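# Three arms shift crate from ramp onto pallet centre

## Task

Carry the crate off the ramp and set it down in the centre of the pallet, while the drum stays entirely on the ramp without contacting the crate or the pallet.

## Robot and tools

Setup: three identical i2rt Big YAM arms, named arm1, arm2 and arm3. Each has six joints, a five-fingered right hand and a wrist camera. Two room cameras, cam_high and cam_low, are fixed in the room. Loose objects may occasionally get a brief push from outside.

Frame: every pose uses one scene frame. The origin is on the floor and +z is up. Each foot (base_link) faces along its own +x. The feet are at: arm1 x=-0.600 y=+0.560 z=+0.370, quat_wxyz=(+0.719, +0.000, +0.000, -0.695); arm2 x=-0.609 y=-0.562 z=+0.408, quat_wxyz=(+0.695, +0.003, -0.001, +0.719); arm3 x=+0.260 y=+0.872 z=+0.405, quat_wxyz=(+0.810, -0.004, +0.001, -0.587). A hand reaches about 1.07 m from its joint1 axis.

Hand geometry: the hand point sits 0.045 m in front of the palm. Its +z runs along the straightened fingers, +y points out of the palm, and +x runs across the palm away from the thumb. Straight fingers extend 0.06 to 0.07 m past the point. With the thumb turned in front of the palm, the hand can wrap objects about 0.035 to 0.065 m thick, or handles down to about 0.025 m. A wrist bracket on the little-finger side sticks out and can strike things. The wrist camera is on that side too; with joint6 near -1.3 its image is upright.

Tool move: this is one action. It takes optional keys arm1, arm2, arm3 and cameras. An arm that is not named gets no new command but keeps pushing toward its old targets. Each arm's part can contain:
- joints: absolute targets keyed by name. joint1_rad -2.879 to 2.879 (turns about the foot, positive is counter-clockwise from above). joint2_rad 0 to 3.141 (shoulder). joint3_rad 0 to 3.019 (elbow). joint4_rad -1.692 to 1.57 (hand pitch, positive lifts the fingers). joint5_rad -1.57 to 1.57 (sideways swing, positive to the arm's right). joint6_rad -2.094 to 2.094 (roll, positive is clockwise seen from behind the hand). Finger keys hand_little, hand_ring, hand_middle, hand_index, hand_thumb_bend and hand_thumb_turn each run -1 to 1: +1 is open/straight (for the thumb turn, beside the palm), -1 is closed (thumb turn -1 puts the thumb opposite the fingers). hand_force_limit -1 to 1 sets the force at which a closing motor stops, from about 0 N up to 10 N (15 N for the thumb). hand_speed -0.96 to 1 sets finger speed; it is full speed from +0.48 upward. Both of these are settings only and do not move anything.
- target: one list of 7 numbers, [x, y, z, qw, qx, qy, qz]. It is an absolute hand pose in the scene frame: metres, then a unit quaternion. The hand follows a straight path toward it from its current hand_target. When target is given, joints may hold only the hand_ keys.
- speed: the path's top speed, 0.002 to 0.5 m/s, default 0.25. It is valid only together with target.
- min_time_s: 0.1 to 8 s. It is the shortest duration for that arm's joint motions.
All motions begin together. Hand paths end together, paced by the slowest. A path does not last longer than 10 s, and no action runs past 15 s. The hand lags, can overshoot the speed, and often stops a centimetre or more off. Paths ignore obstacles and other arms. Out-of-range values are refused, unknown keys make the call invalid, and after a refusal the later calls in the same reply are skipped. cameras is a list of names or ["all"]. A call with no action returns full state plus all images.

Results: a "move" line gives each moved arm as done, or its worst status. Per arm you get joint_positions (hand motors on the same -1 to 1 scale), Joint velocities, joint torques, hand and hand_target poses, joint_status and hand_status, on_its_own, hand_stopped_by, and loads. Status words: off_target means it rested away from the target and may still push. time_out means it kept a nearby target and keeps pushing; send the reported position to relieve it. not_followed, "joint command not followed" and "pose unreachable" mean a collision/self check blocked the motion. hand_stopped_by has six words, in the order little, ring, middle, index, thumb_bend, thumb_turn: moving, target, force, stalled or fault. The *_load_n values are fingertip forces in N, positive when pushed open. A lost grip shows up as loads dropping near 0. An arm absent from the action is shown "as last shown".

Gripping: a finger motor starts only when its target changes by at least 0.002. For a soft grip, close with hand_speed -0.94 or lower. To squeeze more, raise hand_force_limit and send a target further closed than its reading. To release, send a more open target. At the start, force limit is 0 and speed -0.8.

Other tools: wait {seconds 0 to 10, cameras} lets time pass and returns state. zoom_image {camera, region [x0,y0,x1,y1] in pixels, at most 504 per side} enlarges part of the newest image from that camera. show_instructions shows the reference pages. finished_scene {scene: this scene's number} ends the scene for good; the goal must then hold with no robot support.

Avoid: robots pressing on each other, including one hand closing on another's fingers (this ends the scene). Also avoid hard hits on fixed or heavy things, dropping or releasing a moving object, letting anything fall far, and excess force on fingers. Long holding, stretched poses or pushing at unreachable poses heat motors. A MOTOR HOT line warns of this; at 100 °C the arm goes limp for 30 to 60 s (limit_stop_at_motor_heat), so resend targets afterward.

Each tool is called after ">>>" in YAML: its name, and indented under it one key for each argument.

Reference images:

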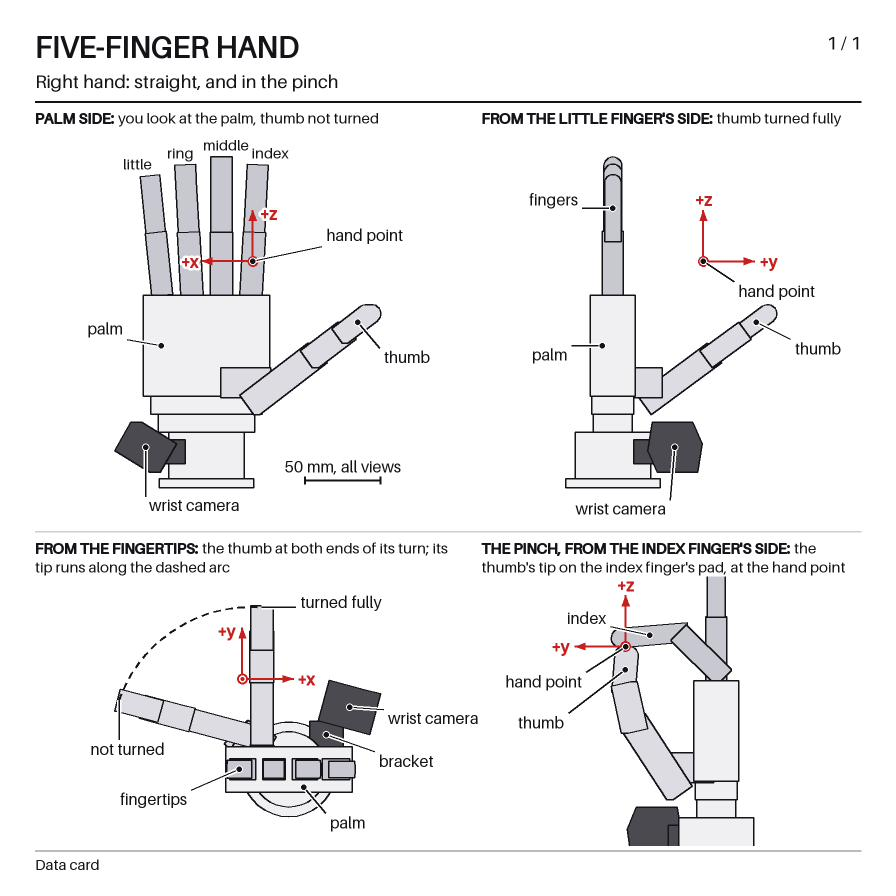

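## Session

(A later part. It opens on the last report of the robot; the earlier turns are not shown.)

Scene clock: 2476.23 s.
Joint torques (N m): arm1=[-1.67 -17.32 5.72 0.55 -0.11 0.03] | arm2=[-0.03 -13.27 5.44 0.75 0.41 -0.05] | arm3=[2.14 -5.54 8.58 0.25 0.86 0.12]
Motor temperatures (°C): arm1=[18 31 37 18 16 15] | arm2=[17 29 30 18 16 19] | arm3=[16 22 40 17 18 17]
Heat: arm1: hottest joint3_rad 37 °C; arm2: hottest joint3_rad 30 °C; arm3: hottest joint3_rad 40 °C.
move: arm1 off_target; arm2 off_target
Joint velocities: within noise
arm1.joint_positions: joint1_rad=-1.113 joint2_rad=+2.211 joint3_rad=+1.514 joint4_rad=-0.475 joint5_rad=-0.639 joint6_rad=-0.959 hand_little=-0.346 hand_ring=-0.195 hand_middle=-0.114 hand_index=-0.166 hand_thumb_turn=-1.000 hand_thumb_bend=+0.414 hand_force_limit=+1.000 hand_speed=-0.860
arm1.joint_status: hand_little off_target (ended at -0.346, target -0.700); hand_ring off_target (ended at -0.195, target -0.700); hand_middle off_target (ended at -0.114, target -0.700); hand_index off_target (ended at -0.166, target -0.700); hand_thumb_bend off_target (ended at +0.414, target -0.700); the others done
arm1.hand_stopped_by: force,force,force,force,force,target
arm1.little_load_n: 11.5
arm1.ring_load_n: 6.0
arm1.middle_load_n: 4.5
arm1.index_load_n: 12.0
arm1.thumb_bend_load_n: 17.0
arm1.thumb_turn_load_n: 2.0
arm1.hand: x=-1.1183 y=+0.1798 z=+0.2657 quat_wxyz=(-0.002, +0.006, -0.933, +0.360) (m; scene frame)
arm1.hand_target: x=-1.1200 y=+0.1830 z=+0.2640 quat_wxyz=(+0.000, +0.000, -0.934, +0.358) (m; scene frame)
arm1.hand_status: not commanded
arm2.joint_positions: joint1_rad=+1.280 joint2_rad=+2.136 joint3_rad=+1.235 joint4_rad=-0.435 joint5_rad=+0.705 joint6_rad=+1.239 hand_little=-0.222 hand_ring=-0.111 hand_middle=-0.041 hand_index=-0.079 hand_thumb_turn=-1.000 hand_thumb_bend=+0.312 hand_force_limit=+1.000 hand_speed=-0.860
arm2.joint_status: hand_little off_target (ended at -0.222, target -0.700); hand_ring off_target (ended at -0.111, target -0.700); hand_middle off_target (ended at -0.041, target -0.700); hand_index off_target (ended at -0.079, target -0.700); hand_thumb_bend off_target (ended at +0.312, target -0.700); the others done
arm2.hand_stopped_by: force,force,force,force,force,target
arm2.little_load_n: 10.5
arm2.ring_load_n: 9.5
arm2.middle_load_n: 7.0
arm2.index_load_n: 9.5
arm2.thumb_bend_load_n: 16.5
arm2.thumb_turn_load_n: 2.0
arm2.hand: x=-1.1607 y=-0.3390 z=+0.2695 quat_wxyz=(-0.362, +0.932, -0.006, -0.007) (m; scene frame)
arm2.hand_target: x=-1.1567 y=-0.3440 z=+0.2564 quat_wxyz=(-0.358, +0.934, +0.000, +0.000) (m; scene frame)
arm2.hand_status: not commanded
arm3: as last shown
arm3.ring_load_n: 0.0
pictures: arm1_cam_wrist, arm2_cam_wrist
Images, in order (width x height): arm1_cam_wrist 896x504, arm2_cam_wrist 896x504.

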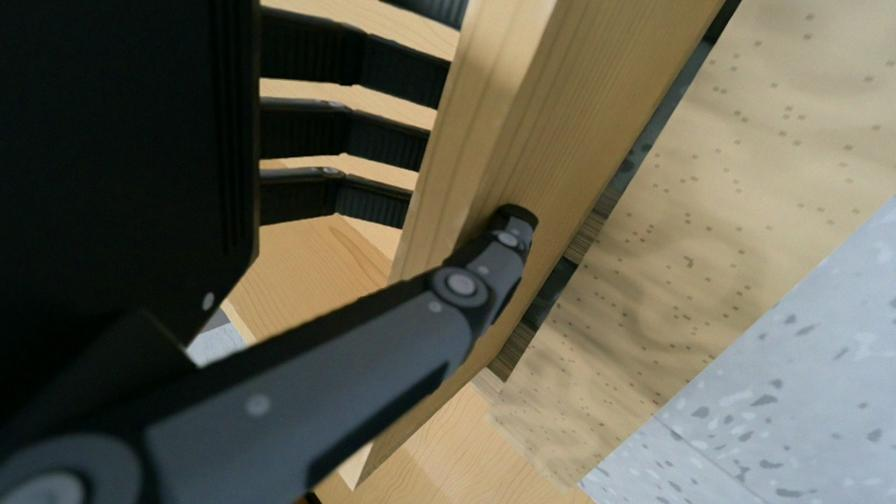

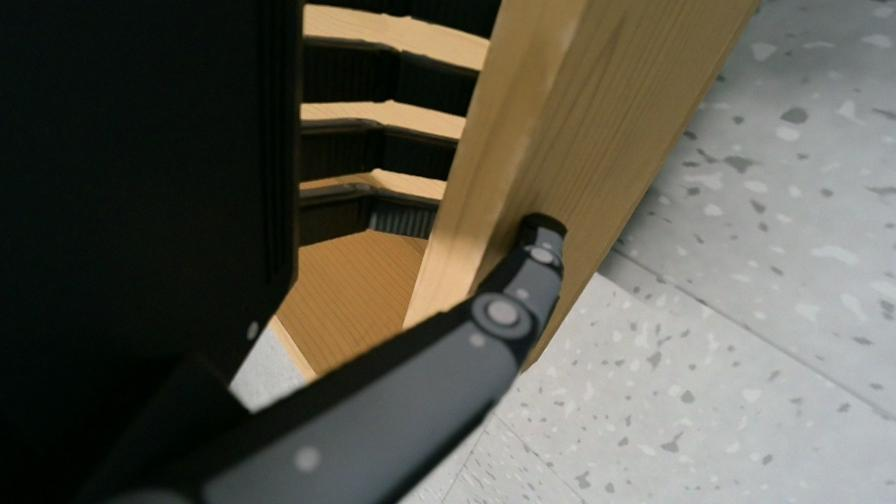

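>>> move:
  arm1: {"target": [-1.13, 0.183, 0.33, -0.0467, -0.0179, 0.9324, -0.358], "speed": 0.07}
  arm2: {"target": [-1.165, -0.342, 0.325, -0.3579, 0.9324, -0.0179, -0.0467], "speed": 0.07}
  cameras: ["arm1_cam_wrist", "cam_high"]

Scene clock: 2482.97 s.
Joint torques (N m): arm1=[-2.37 -24.47 6.35 -0.2 0.06 -0.04] | arm2=[0.67 -21.36 4.97 0.18 0.42 -0.03] | arm3=[2.08 -5.54 8.57 0.27 0.86 0.12]
Motor temperatures (°C): arm1=[18 32 37 18 16 15] | arm2=[17 30 29 18 16 19] | arm3=[16 22 40 17 18 17]
Heat: arm1: hottest joint3_rad 37 °C; arm2: hottest joint2_rad 30 °C; arm3: hottest joint3_rad 40 °C.
move: arm1 off_target; arm2 off_target
Joint velocities: within noise
arm1.joint_positions: joint1_rad=-1.092 joint2_rad=+2.179 joint3_rad=+1.471 joint4_rad=-0.467 joint5_rad=-0.597 joint6_rad=-0.967 hand_little=-0.347 hand_ring=-0.195 hand_middle=-0.114 hand_index=-0.166 hand_thumb_turn=-1.000 hand_thumb_bend=+0.415 hand_force_limit=+1.000 hand_speed=-0.860
arm1.joint_status: not commanded
arm1.hand_stopped_by: force,force,force,force,force,target
arm1.little_load_n: 1.5
arm1.ring_load_n: 3.0
arm1.middle_load_n: 6.5
arm1.index_load_n: 13.0
arm1.thumb_bend_load_n: 19.5
arm1.thumb_turn_load_n: 2.5
arm1.hand: x=-1.1053 y=+0.1808 z=+0.2679 quat_wxyz=(+0.006, +0.016, -0.939, +0.344) (m; scene frame)
arm1.hand_target: x=-1.1288 y=+0.1830 z=+0.3272 quat_wxyz=(+0.047, +0.018, -0.932, +0.358) (m; scene frame)
arm1.hand_status: off_target (0.067 m and 5.0 deg from the pose sent, 0.065 m and 5.7 deg at the start)
arm2.joint_positions: joint1_rad=+1.260 joint2_rad=+2.106 joint3_rad=+1.185 joint4_rad=-0.414 joint5_rad=+0.676 joint6_rad=+1.233 hand_little=-0.222 hand_ring=-0.111 hand_middle=-0.041 hand_index=-0.079 hand_thumb_turn=-1.000 hand_thumb_bend=+0.313 hand_force_limit=+1.000 hand_speed=-0.860
arm2.joint_status: not commanded
arm2.hand_stopped_by: force,force,force,force,force,target
arm2.little_load_n: 11.5
arm2.ring_load_n: 10.0
arm2.middle_load_n: 6.5
arm2.index_load_n: 5.0
arm2.thumb_bend_load_n: 21.0
arm2.thumb_turn_load_n: 2.0
arm2.hand: x=-1.1443 y=-0.3375 z=+0.2705 quat_wxyz=(-0.350, +0.937, -0.010, -0.008) (m; scene frame)
arm2.hand_target: x=-1.1646 y=-0.3416 z=+0.3219 quat_wxyz=(-0.358, +0.933, -0.018, -0.047) (m; scene frame)
arm2.hand_status: off_target (0.058 m and 4.6 deg from the pose sent, 0.056 m and 4.8 deg at the start)
arm3: as last shown
pictures: arm1_cam_wrist, cam_high
Images, in order (width x height): arm1_cam_wrist 896x504, cam_high 896x504.

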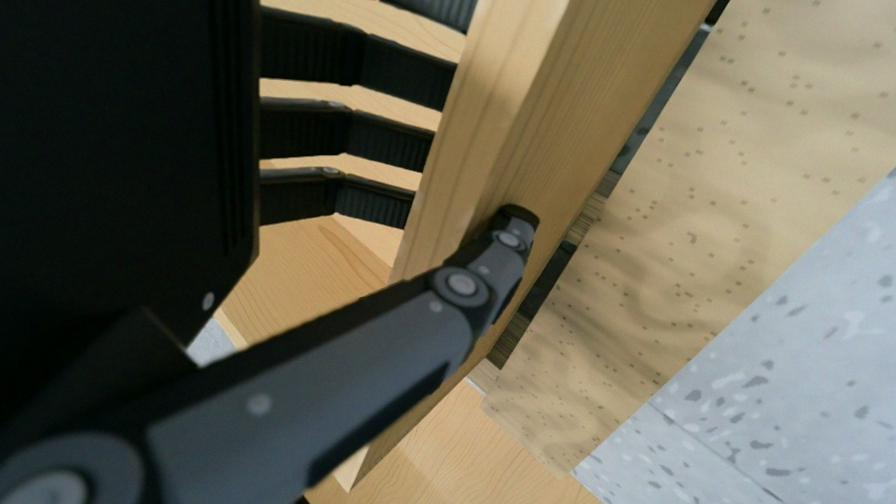

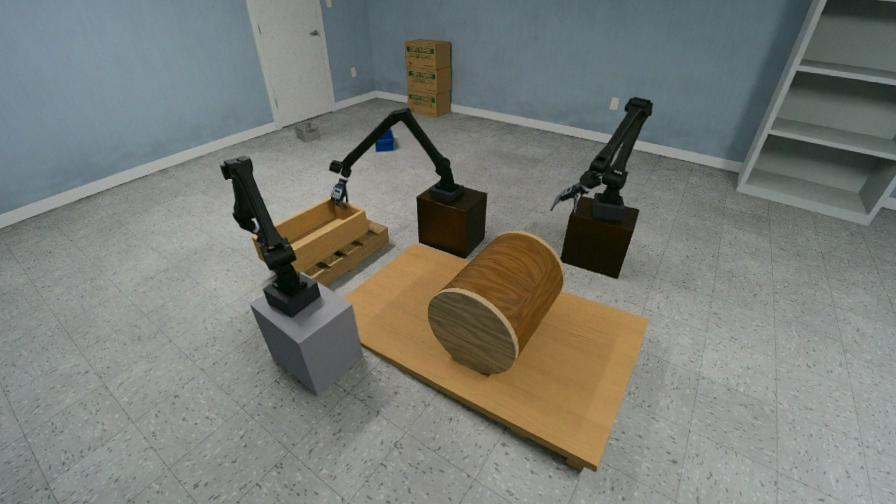

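>>> move:
  arm1: {"target": [-1.115, 0.263, 0.345, -0.0467, -0.0179, 0.9324, -0.358], "speed": 0.07}
  arm2: {"target": [-1.15, -0.262, 0.34, -0.3579, 0.9324, -0.0179, -0.0467], "speed": 0.07}
  cameras: ["arm1_cam_wrist", "cam_high"]

Scene clock: 2489.33 s.
Joint torques (N m): arm1=[-4.37 -24.35 7.01 -0.5 -0.32 -0.13] | arm2=[0.97 -21.83 7.2 0.49 0.34 -0.09] | arm3=[2.14 -5.48 8.58 0.27 0.86 0.12]
Motor temperatures (°C): arm1=[18 33 36 18 16 15] | arm2=[17 30 29 18 16 19] | arm3=[16 22 40 17 18 17]
Heat: arm1: hottest joint3_rad 36 °C; arm2: hottest joint2_rad 30 °C; arm3: hottest joint3_rad 40 °C.
move: arm1 off_target; arm2 off_target
Joint velocities: within noise
arm1.joint_positions: joint1_rad=-1.173 joint2_rad=+2.080 joint3_rad=+1.303 joint4_rad=-0.498 joint5_rad=-0.631 joint6_rad=-1.075 hand_little=-0.347 hand_ring=-0.196 hand_middle=-0.114 hand_index=-0.165 hand_thumb_turn=-1.000 hand_thumb_bend=+0.415 hand_force_limit=+1.000 hand_speed=-0.860
arm1.joint_status: not commanded
arm1.hand_stopped_by: force,force,force,force,force,target
arm1.little_load_n: 0.0
arm1.ring_load_n: 1.5
arm1.middle_load_n: 7.5
arm1.index_load_n: 19.0
arm1.thumb_bend_load_n: 19.0
arm1.thumb_turn_load_n: 5.5
arm1.hand: x=-1.0723 y=+0.2501 z=+0.2720 quat_wxyz=(-0.012, +0.016, -0.941, +0.337) (m; scene frame)
arm1.hand_target: x=-1.1122 y=+0.2632 z=+0.3411 quat_wxyz=(+0.047, +0.018, -0.933, +0.357) (m; scene frame)
arm1.hand_status: off_target (0.086 m and 7.2 deg from the pose sent, 0.113 m and 5.0 deg at the start)
arm2.joint_positions: joint1_rad=+1.106 joint2_rad=+2.093 joint3_rad=+1.171 joint4_rad=-0.347 joint5_rad=+0.623 joint6_rad=+1.061 hand_little=-0.222 hand_ring=-0.111 hand_middle=-0.041 hand_index=-0.079 hand_thumb_turn=-1.000 hand_thumb_bend=+0.314 hand_force_limit=+1.000 hand_speed=-0.860
arm2.joint_status: not commanded
arm2.hand_stopped_by: force,force,force,force,force,target
arm2.little_load_n: 9.0
arm2.ring_load_n: 10.0
arm2.middle_load_n: 7.5
arm2.index_load_n: 2.5
arm2.thumb_bend_load_n: 25.0
arm2.thumb_turn_load_n: 0.5
arm2.hand: x=-1.1106 y=-0.2668 z=+0.2719 quat_wxyz=(-0.337, +0.941, -0.009, +0.008) (m; scene frame)
arm2.hand_target: x=-1.1480 y=-0.2625 z=+0.3378 quat_wxyz=(-0.358, +0.933, -0.018, -0.047) (m; scene frame)
arm2.hand_status: off_target (0.079 m and 6.9 deg from the pose sent, 0.103 m and 4.6 deg at the start)
arm3: as last shown
pictures: arm1_cam_wrist, cam_high
Images, in order (width x height): arm1_cam_wrist 896x504, cam_high 896x504.

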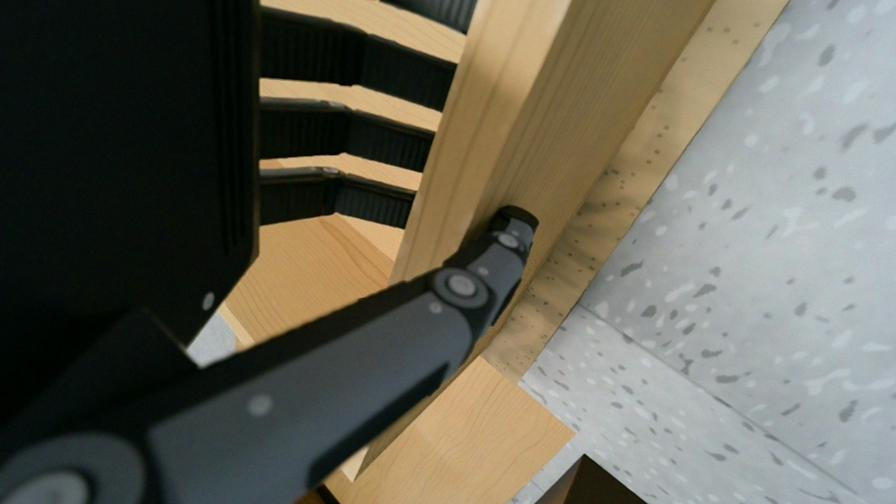

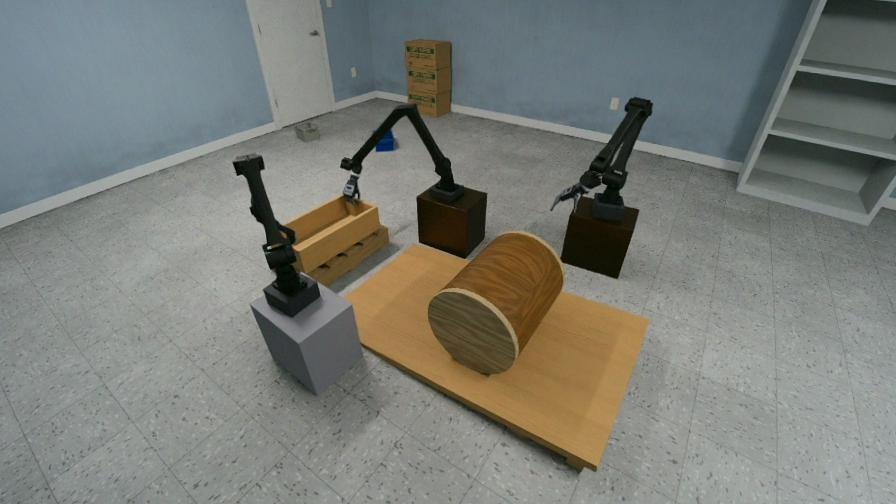

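>>> move:
  arm1: {"target": [-1.145, 0.263, 0.34, -0.0467, -0.0179, 0.9324, -0.358], "speed": 0.07}
  arm2: {"target": [-1.18, -0.262, 0.335, -0.3579, 0.9324, -0.0179, -0.0467], "speed": 0.07}
  cameras: ["arm1_cam_wrist", "cam_high"]

>>> zoom_image:
  camera: "cam_high"
  region: [220, 160, 420, 300]

Scene clock: 2499.40 s.
Joint torques (N m): arm1=[-4.54 -20.48 12.14 -0.62 -0.12 -0.22] | arm2=[2.49 -18.26 11.44 -0.06 0.25 0.22] | arm3=[2.08 -5.54 8.58 0.27 0.86 0.12]
Motor temperatures (°C): arm1=[18 36 37 18 16 15] | arm2=[17 34 30 18 16 19] | arm3=[16 22 40 17 18 17]
Heat: arm1: hottest joint3_rad 37 °C; arm2: hottest joint2_rad 34 °C; arm3: hottest joint3_rad 40 °C.
move: arm1 off_target; arm2 off_target
Joint velocities: within noise
arm1.joint_positions: joint1_rad=-1.189 joint2_rad=+2.084 joint3_rad=+1.325 joint4_rad=-0.547 joint5_rad=-0.645 joint6_rad=-1.092 hand_little=-0.347 hand_ring=-0.196 hand_middle=-0.114 hand_index=-0.165 hand_thumb_turn=-1.000 hand_thumb_bend=+0.415 hand_force_limit=+1.000 hand_speed=-0.860
arm1.joint_status: not commanded
arm1.hand_stopped_by: force,force,force,force,force,target
arm1.little_load_n: 0.0
arm1.ring_load_n: 0.5
arm1.middle_load_n: 8.0
arm1.index_load_n: 20.0
arm1.thumb_bend_load_n: 19.0
arm1.thumb_turn_load_n: 6.5
arm1.hand: x=-1.0752 y=+0.2568 z=+0.2759 quat_wxyz=(-0.023, +0.013, -0.941, +0.337) (m; scene frame)
arm1.hand_target: x=-1.1393 y=+0.2660 z=+0.3414 quat_wxyz=(+0.048, +0.018, -0.933, +0.356) (m; scene frame)
arm1.hand_status: off_target (0.095 m and 8.4 deg from the pose sent, 0.100 m and 7.2 deg at the start; pose on its path clipped on 8 of 38 steps)
arm2.joint_positions: joint1_rad=+1.106 joint2_rad=+2.096 joint3_rad=+1.208 joint4_rad=-0.383 joint5_rad=+0.632 joint6_rad=+1.059 hand_little=-0.222 hand_ring=-0.111 hand_middle=-0.041 hand_index=-0.079 hand_thumb_turn=-1.000 hand_thumb_bend=+0.314 hand_force_limit=+1.000 hand_speed=-0.860
arm2.joint_status: not commanded
arm2.hand_stopped_by: force,force,force,force,force,target
arm2.little_load_n: 7.5
arm2.ring_load_n: 9.5
arm2.middle_load_n: 8.0
arm2.index_load_n: 5.0
arm2.thumb_bend_load_n: 23.0
arm2.thumb_turn_load_n: 1.5
arm2.hand: x=-1.1190 y=-0.2610 z=+0.2794 quat_wxyz=(-0.341, +0.940, -0.009, +0.012) (m; scene frame)
arm2.hand_target: x=-1.1759 y=-0.2644 z=+0.3366 quat_wxyz=(-0.357, +0.933, -0.018, -0.048) (m; scene frame)
arm2.hand_status: off_target (0.083 m and 7.1 deg from the pose sent, 0.094 m and 6.9 deg at the start)
arm3: as last shown
arm3.little_load_n: -0.5
arm3.ring_load_n: -0.5
pictures: arm1_cam_wrist, cam_high
Images, in order (width x height): arm1_cam_wrist 896x504, cam_high 896x504.

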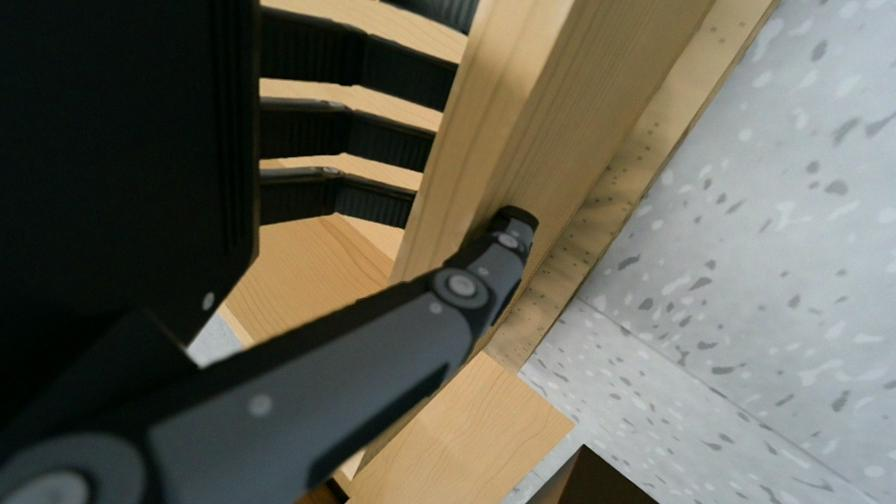

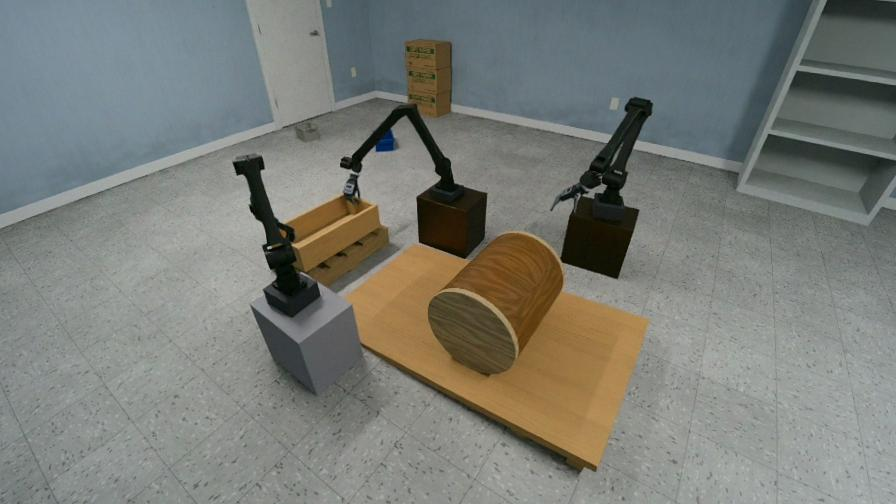

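Scaled by 2.520 from the camera's 896x504 image, which has a finer 1280x720 frame.

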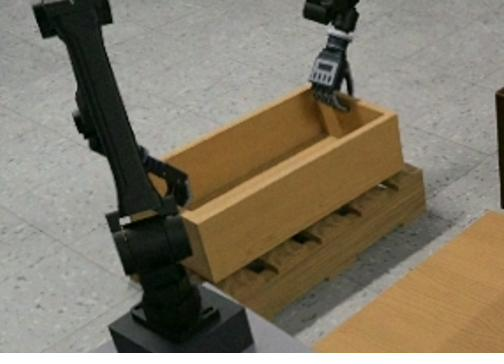

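>>> move:
  arm1: {"target": [-1.095, 0.258, 0.268, 0, 0, 0.9336, -0.3584], "speed": 0.07}
  arm2: {"target": [-1.132, -0.264, 0.262, -0.3584, 0.9336, 0, 0], "speed": 0.07}

>>> move:
  arm1: {"joints": {"hand_thumb_bend": 0.6, "hand_index": 0, "hand_middle": 0, "hand_ring": 0, "hand_little": 0, "hand_speed": -0.7}}
  arm2: {"joints": {"hand_thumb_bend": 0.6, "hand_index": 0.1, "hand_middle": 0.1, "hand_ring": 0.1, "hand_little": 0.1, "hand_speed": -0.7}}

>>> move:
  arm1: {"joints": {"hand_thumb_bend": 1.0, "hand_index": 0.5, "hand_middle": 0.5, "hand_ring": 0.5, "hand_little": 0.5, "hand_speed": -0.2}}
  arm2: {"joints": {"hand_thumb_bend": 1.0, "hand_index": 0.5, "hand_middle": 0.5, "hand_ring": 0.5, "hand_little": 0.5, "hand_speed": -0.2}}

>>> move:
  arm1: {"target": [-1.095, 0.262, 0.43, 0, 0, 0.9336, -0.3584], "speed": 0.2}
  arm2: {"target": [-1.132, -0.268, 0.43, -0.3584, 0.9336, 0, 0], "speed": 0.2}
  cameras: ["all"]

Scene clock: 2513.90 s.
Joint torques (N m): arm1=[-2.37 -15.27 6.12 1.83 -0.29 -0.05] | arm2=[0.79 -12.86 6.64 2.17 0.33 0.04] | arm3=[2.14 -5.54 8.57 0.28 0.86 0.12]
Motor temperatures (°C): arm1=[18 37 40 18 16 15] | arm2=[17 35 30 18 15 19] | arm3=[16 22 40 17 18 17]
Heat: arm1: hottest joint3_rad 40 °C; arm2: hottest joint2_rad 35 °C; arm3: hottest joint3_rad 40 °C.
move: arm1 off_target; arm2 off_target
Joint velocities: within noise
arm1.joint_positions: joint1_rad=-1.194 joint2_rad=+2.104 joint3_rad=+1.313 joint4_rad=-0.507 joint5_rad=-0.669 joint6_rad=-1.060 hand_little=-0.347 hand_ring=-0.196 hand_middle=-0.114 hand_index=-0.165 hand_thumb_turn=-0.999 hand_thumb_bend=+0.415 hand_force_limit=+1.000 hand_speed=-0.860
arm1.joint_status: not commanded
arm1.hand_stopped_by: force,force,force,force,force,target
arm1.little_load_n: 1.5
arm1.ring_load_n: 1.0
arm1.middle_load_n: 4.5
arm1.index_load_n: 12.0
arm1.thumb_bend_load_n: 19.0
arm1.thumb_turn_load_n: 7.0
arm1.hand: x=-1.0718 y=+0.2555 z=+0.2651 quat_wxyz=(-0.030, -0.002, -0.937, +0.348) (m; scene frame)
arm1.hand_target: x=-1.0945 y=+0.2584 z=+0.2689 quat_wxyz=(+0.000, +0.000, -0.934, +0.358) (m; scene frame)
arm1.hand_status: off_target (0.023 m and 3.6 deg from the pose sent, 0.021 m and 4.0 deg at the start)
arm2.joint_positions: joint1_rad=+1.114 joint2_rad=+2.115 joint3_rad=+1.196 joint4_rad=-0.346 joint5_rad=+0.663 joint6_rad=+1.037 hand_little=-0.223 hand_ring=-0.111 hand_middle=-0.041 hand_index=-0.079 hand_thumb_turn=-1.000 hand_thumb_bend=+0.314 hand_force_limit=+1.000 hand_speed=-0.860
arm2.joint_status: not commanded
arm2.hand_stopped_by: force,force,force,force,force,target
arm2.little_load_n: 4.5
arm2.ring_load_n: 6.0
arm2.middle_load_n: 5.5
arm2.index_load_n: 5.5
arm2.thumb_bend_load_n: 20.5
arm2.thumb_turn_load_n: 0.0
arm2.hand: x=-1.1154 y=-0.2611 z=+0.2693 quat_wxyz=(-0.354, +0.935, +0.002, +0.018) (m; scene frame)
arm2.hand_target: x=-1.1314 y=-0.2645 z=+0.2626 quat_wxyz=(-0.358, +0.934, +0.000, +0.000) (m; scene frame)
arm2.hand_status: off_target (0.018 m and 2.2 deg from the pose sent, 0.022 m and 2.7 deg at the start)
arm3: as last shown
arm3.little_load_n: 0.0
arm3.ring_load_n: 0.0
arm3.thumb_bend_load_n: -0.5
pictures: none

Scene clock: 2515.07 s.
Joint torques (N m): arm1=[-1.85 -15.5 6.22 0.84 -0.32 -0.12] | arm2=[-0.09 -12.92 6.68 1.26 0.44 0.06] | arm3=[2.14 -5.54 8.58 0.27 0.85 0.12]
Motor temperatures (°C): arm1=[18 37 40 18 16 15] | arm2=[17 35 30 18 15 19] | arm3=[16 22 40 17 18 17]
Heat: arm1: hottest joint3_rad 40 °C; arm2: hottest joint2_rad 35 °C; arm3: hottest joint3_rad 40 °C.
move: arm1 done; arm2 done
Joint velocities: within noise
arm1.joint_positions: joint1_rad=-1.205 joint2_rad=+2.105 joint3_rad=+1.313 joint4_rad=-0.477 joint5_rad=-0.668 joint6_rad=-1.055 hand_little=+0.000 hand_ring=+0.000 hand_middle=+0.000 hand_index=+0.000 hand_thumb_turn=-1.000 hand_thumb_bend=+0.600 hand_force_limit=+1.000 hand_speed=-0.700
arm1.joint_status: all done
arm1.hand_stopped_by: target,target,target,target,target,target
arm1.little_load_n: 0.0
arm1.ring_load_n: 0.0
arm1.middle_load_n: 0.0
arm1.index_load_n: 0.0
arm1.thumb_bend_load_n: 0.0
arm1.thumb_turn_load_n: 0.0
arm1.hand: x=-1.0817 y=+0.2578 z=+0.2650 quat_wxyz=(-0.016, -0.005, -0.936, +0.353) (m; scene frame)
arm1.hand_target: x=-1.0945 y=+0.2584 z=+0.2689 quat_wxyz=(+0.000, +0.000, -0.934, +0.358) (m; scene frame)
arm1.hand_status: not commanded
arm2.joint_positions: joint1_rad=+1.125 joint2_rad=+2.117 joint3_rad=+1.196 joint4_rad=-0.319 joint5_rad=+0.660 joint6_rad=+1.035 hand_little=+0.100 hand_ring=+0.100 hand_middle=+0.100 hand_index=+0.100 hand_thumb_turn=-1.000 hand_thumb_bend=+0.600 hand_force_limit=+1.000 hand_speed=-0.700
arm2.joint_status: all done
arm2.hand_stopped_by: target,target,target,target,target,target
arm2.little_load_n: 0.0
arm2.ring_load_n: 0.0
arm2.middle_load_n: 0.5
arm2.index_load_n: 0.0
arm2.thumb_bend_load_n: 0.0
arm2.thumb_turn_load_n: 0.0
arm2.hand: x=-1.1241 y=-0.2645 z=+0.2702 quat_wxyz=(-0.358, +0.934, +0.004, +0.006) (m; scene frame)
arm2.hand_target: x=-1.1314 y=-0.2644 z=+0.2626 quat_wxyz=(-0.358, +0.934, +0.000, +0.000) (m; scene frame)
arm2.hand_status: not commanded
arm3: as last shown
arm3.thumb_bend_load_n: 0.0
pictures: none

Scene clock: 2515.90 s.
Joint torques (N m): arm1=[-1.79 -15.21 6.26 0.8 -0.33 -0.14] | arm2=[-0.15 -12.92 6.69 1.24 0.46 0.06] | arm3=[2.14 -5.6 8.58 0.27 0.86 0.12]
Motor temperatures (°C): arm1=[18 37 40 18 16 15] | arm2=[17 35 30 18 15 19] | arm3=[16 22 40 17 18 17]
Heat: arm1: hottest joint3_rad 40 °C; arm2: hottest joint2_rad 35 °C; arm3: hottest joint3_rad 40 °C.
move: arm1 done; arm2 done
Joint velocities: within noise
arm1.joint_positions: joint1_rad=-1.205 joint2_rad=+2.105 joint3_rad=+1.313 joint4_rad=-0.477 joint5_rad=-0.668 joint6_rad=-1.055 hand_little=+0.500 hand_ring=+0.500 hand_middle=+0.500 hand_index=+0.500 hand_thumb_turn=-1.000 hand_thumb_bend=+1.000 hand_force_limit=+1.000 hand_speed=-0.200
arm1.joint_status: all done
arm1.hand_stopped_by: target,target,target,target,target,target
arm1.little_load_n: 0.0
arm1.ring_load_n: 0.0
arm1.middle_load_n: 0.0
arm1.index_load_n: 0.0
arm1.thumb_bend_load_n: 0.0
arm1.thumb_turn_load_n: 0.0
arm1.hand: x=-1.0817 y=+0.2578 z=+0.2650 quat_wxyz=(-0.016, -0.004, -0.936, +0.353) (m; scene frame)
arm1.hand_target: x=-1.0945 y=+0.2584 z=+0.2689 quat_wxyz=(+0.000, +0.000, -0.934, +0.358) (m; scene frame)
arm1.hand_status: not commanded
arm2.joint_positions: joint1_rad=+1.125 joint2_rad=+2.117 joint3_rad=+1.196 joint4_rad=-0.319 joint5_rad=+0.660 joint6_rad=+1.036 hand_little=+0.500 hand_ring=+0.500 hand_middle=+0.500 hand_index=+0.500 hand_thumb_turn=-1.000 hand_thumb_bend=+1.000 hand_force_limit=+1.000 hand_speed=-0.200
arm2.joint_status: all done
arm2.hand_stopped_by: target,target,target,target,target,target
arm2.little_load_n: 0.0
arm2.ring_load_n: 0.0
arm2.middle_load_n: 0.0
arm2.index_load_n: 0.0
arm2.thumb_bend_load_n: 0.0
arm2.thumb_turn_load_n: 0.0
arm2.hand: x=-1.1242 y=-0.2645 z=+0.2701 quat_wxyz=(-0.358, +0.934, +0.004, +0.006) (m; scene frame)
arm2.hand_target: x=-1.1314 y=-0.2644 z=+0.2626 quat_wxyz=(-0.358, +0.934, +0.000, +0.000) (m; scene frame)
arm2.hand_status: not commanded
arm3.joint_positions: joint1_rad=-0.526 joint2_rad=+1.192 joint3_rad=+0.510 joint4_rad=-0.497 joint5_rad=+0.807 joint6_rad=+0.994 hand_little=+0.600 hand_ring=+0.600 hand_middle=+0.600 hand_index=+0.600 hand_thumb_turn=-1.000 hand_thumb_bend=+1.000 hand_force_limit=+0.200 hand_speed=-0.700
arm3.joint_status: not commanded
arm3.hand_stopped_by: target,target,target,target,target,target
arm3.little_load_n: 0.0
arm3.ring_load_n: 0.0
arm3.middle_load_n: 0.0
arm3.index_load_n: 0.0
arm3.thumb_bend_load_n: 0.0
arm3.thumb_turn_load_n: 0.5
arm3.hand: x=+0.0983 y=+0.5665 z=+0.4346 quat_wxyz=(+0.289, -0.573, -0.699, +0.316) (m; scene frame)
arm3.hand_target: x=+0.1000 y=+0.5504 z=+0.4500 quat_wxyz=(+0.279, -0.575, -0.694, +0.333) (m; scene frame)
arm3.hand_status: not commanded
pictures: none

Scene clock: 2517.57 s.
Joint torques (N m): arm1=[-1.9 -14.97 10.55 -0.08 -0.43 -0.1] | arm2=[0.21 -14.04 10.73 0.34 0.53 0.09] | arm3=[2.14 -5.54 8.58 0.27 0.86 0.12]
Motor temperatures (°C): arm1=[18 36 39 18 16 15] | arm2=[17 35 31 18 15 19] | arm3=[16 22 40 17 18 17]
Heat: arm1: hottest joint3_rad 39 °C; arm2: hottest joint2_rad 35 °C; arm3: hottest joint3_rad 40 °C.
move: arm1 off_target; arm2 off_target
Joint velocities: within noise
arm1.joint_positions: joint1_rad=-1.208 joint2_rad=+1.869 joint3_rad=+1.380 joint4_rad=-0.802 joint5_rad=-0.668 joint6_rad=-1.061 hand_little=+0.500 hand_ring=+0.500 hand_middle=+0.500 hand_index=+0.500 hand_thumb_turn=-1.000 hand_thumb_bend=+1.000 hand_force_limit=+1.000 hand_speed=-0.200
arm1.joint_status: not commanded
arm1.hand_stopped_by: target,target,target,target,target,target
arm1.little_load_n: 0.0
arm1.ring_load_n: 0.0
arm1.middle_load_n: 0.0
arm1.index_load_n: 0.0
arm1.thumb_bend_load_n: 0.0
arm1.thumb_turn_load_n: 0.0
arm1.hand: x=-1.0723 y=+0.2639 z=+0.4076 quat_wxyz=(-0.024, -0.007, -0.937, +0.349) (m; scene frame)
arm1.hand_target: x=-1.0940 y=+0.2626 z=+0.4304 quat_wxyz=(+0.000, +0.000, -0.934, +0.358) (m; scene frame)
arm1.hand_status: off_target (0.032 m and 3.0 deg from the pose sent, 0.166 m and 2.0 deg at the start)
arm2.joint_positions: joint1_rad=+1.127 joint2_rad=+1.850 joint3_rad=+1.232 joint4_rad=-0.664 joint5_rad=+0.660 joint6_rad=+1.041 hand_little=+0.500 hand_ring=+0.500 hand_middle=+0.500 hand_index=+0.500 hand_thumb_turn=-1.000 hand_thumb_bend=+1.000 hand_force_limit=+1.000 hand_speed=-0.200
arm2.joint_status: not commanded
arm2.hand_stopped_by: target,target,target,target,target,target
arm2.little_load_n: 0.0
arm2.ring_load_n: 0.0
arm2.middle_load_n: 0.0
arm2.index_load_n: 0.0
arm2.thumb_bend_load_n: 0.0
arm2.thumb_turn_load_n: 0.0
arm2.hand: x=-1.1104 y=-0.2725 z=+0.4067 quat_wxyz=(-0.350, +0.937, +0.009, +0.022) (m; scene frame)
arm2.hand_target: x=-1.1310 y=-0.2685 z=+0.4303 quat_wxyz=(-0.358, +0.934, +0.000, +0.000) (m; scene frame)
arm2.hand_status: off_target (0.032 m and 3.0 deg from the pose sent, 0.160 m and 0.8 deg at the start)
arm3: as last shown
arm3.thumb_turn_load_n: 0.0
pictures: arm1_cam_wrist, arm2_cam_wrist, arm3_cam_wrist, cam_high, cam_low
Images, in order (width x height): arm1_cam_wrist 896x504, arm2_cam_wrist 896x504, arm3_cam_wrist 896x504, cam_high 896x504, cam_low 896x504.

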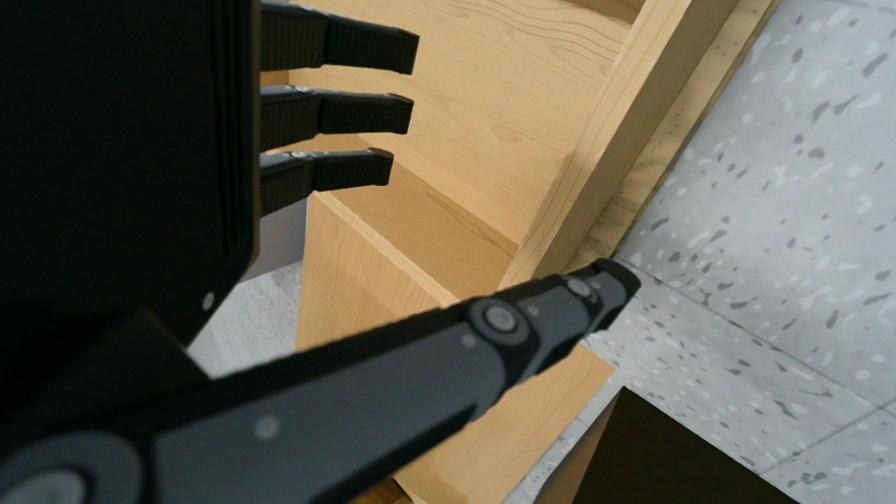

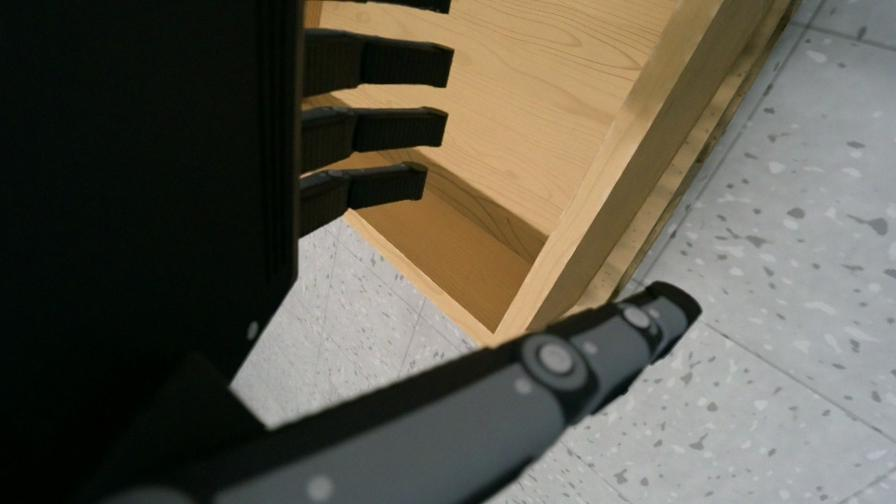

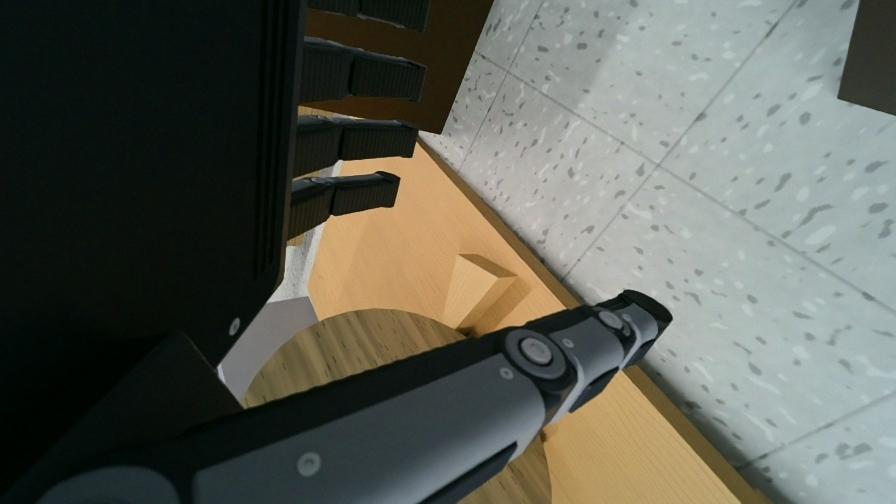

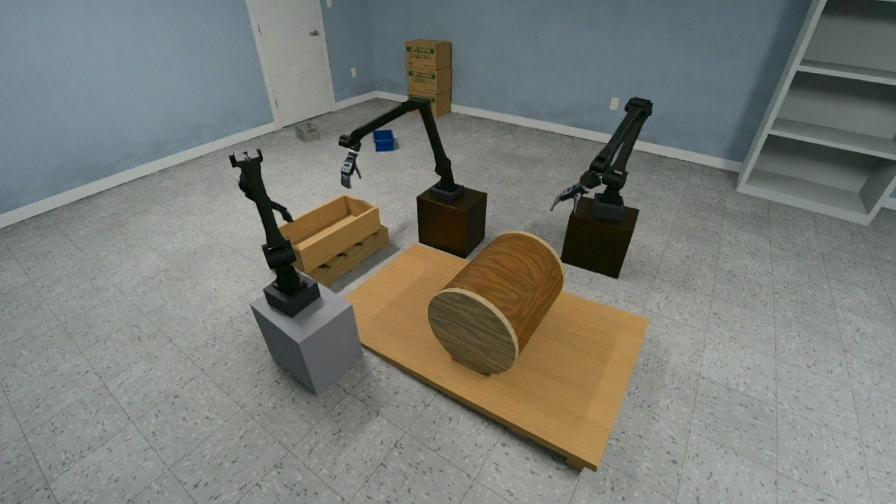

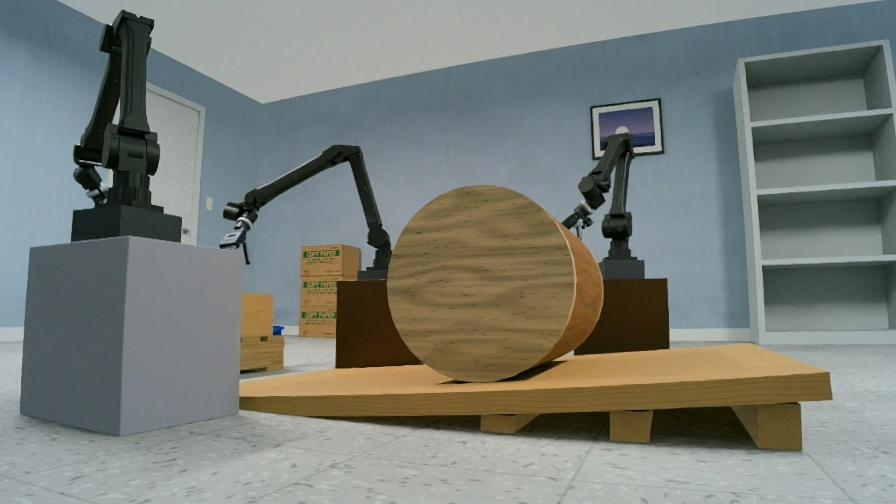

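>>> finished_scene:
  scene: 1

The scene is finished: the task was done.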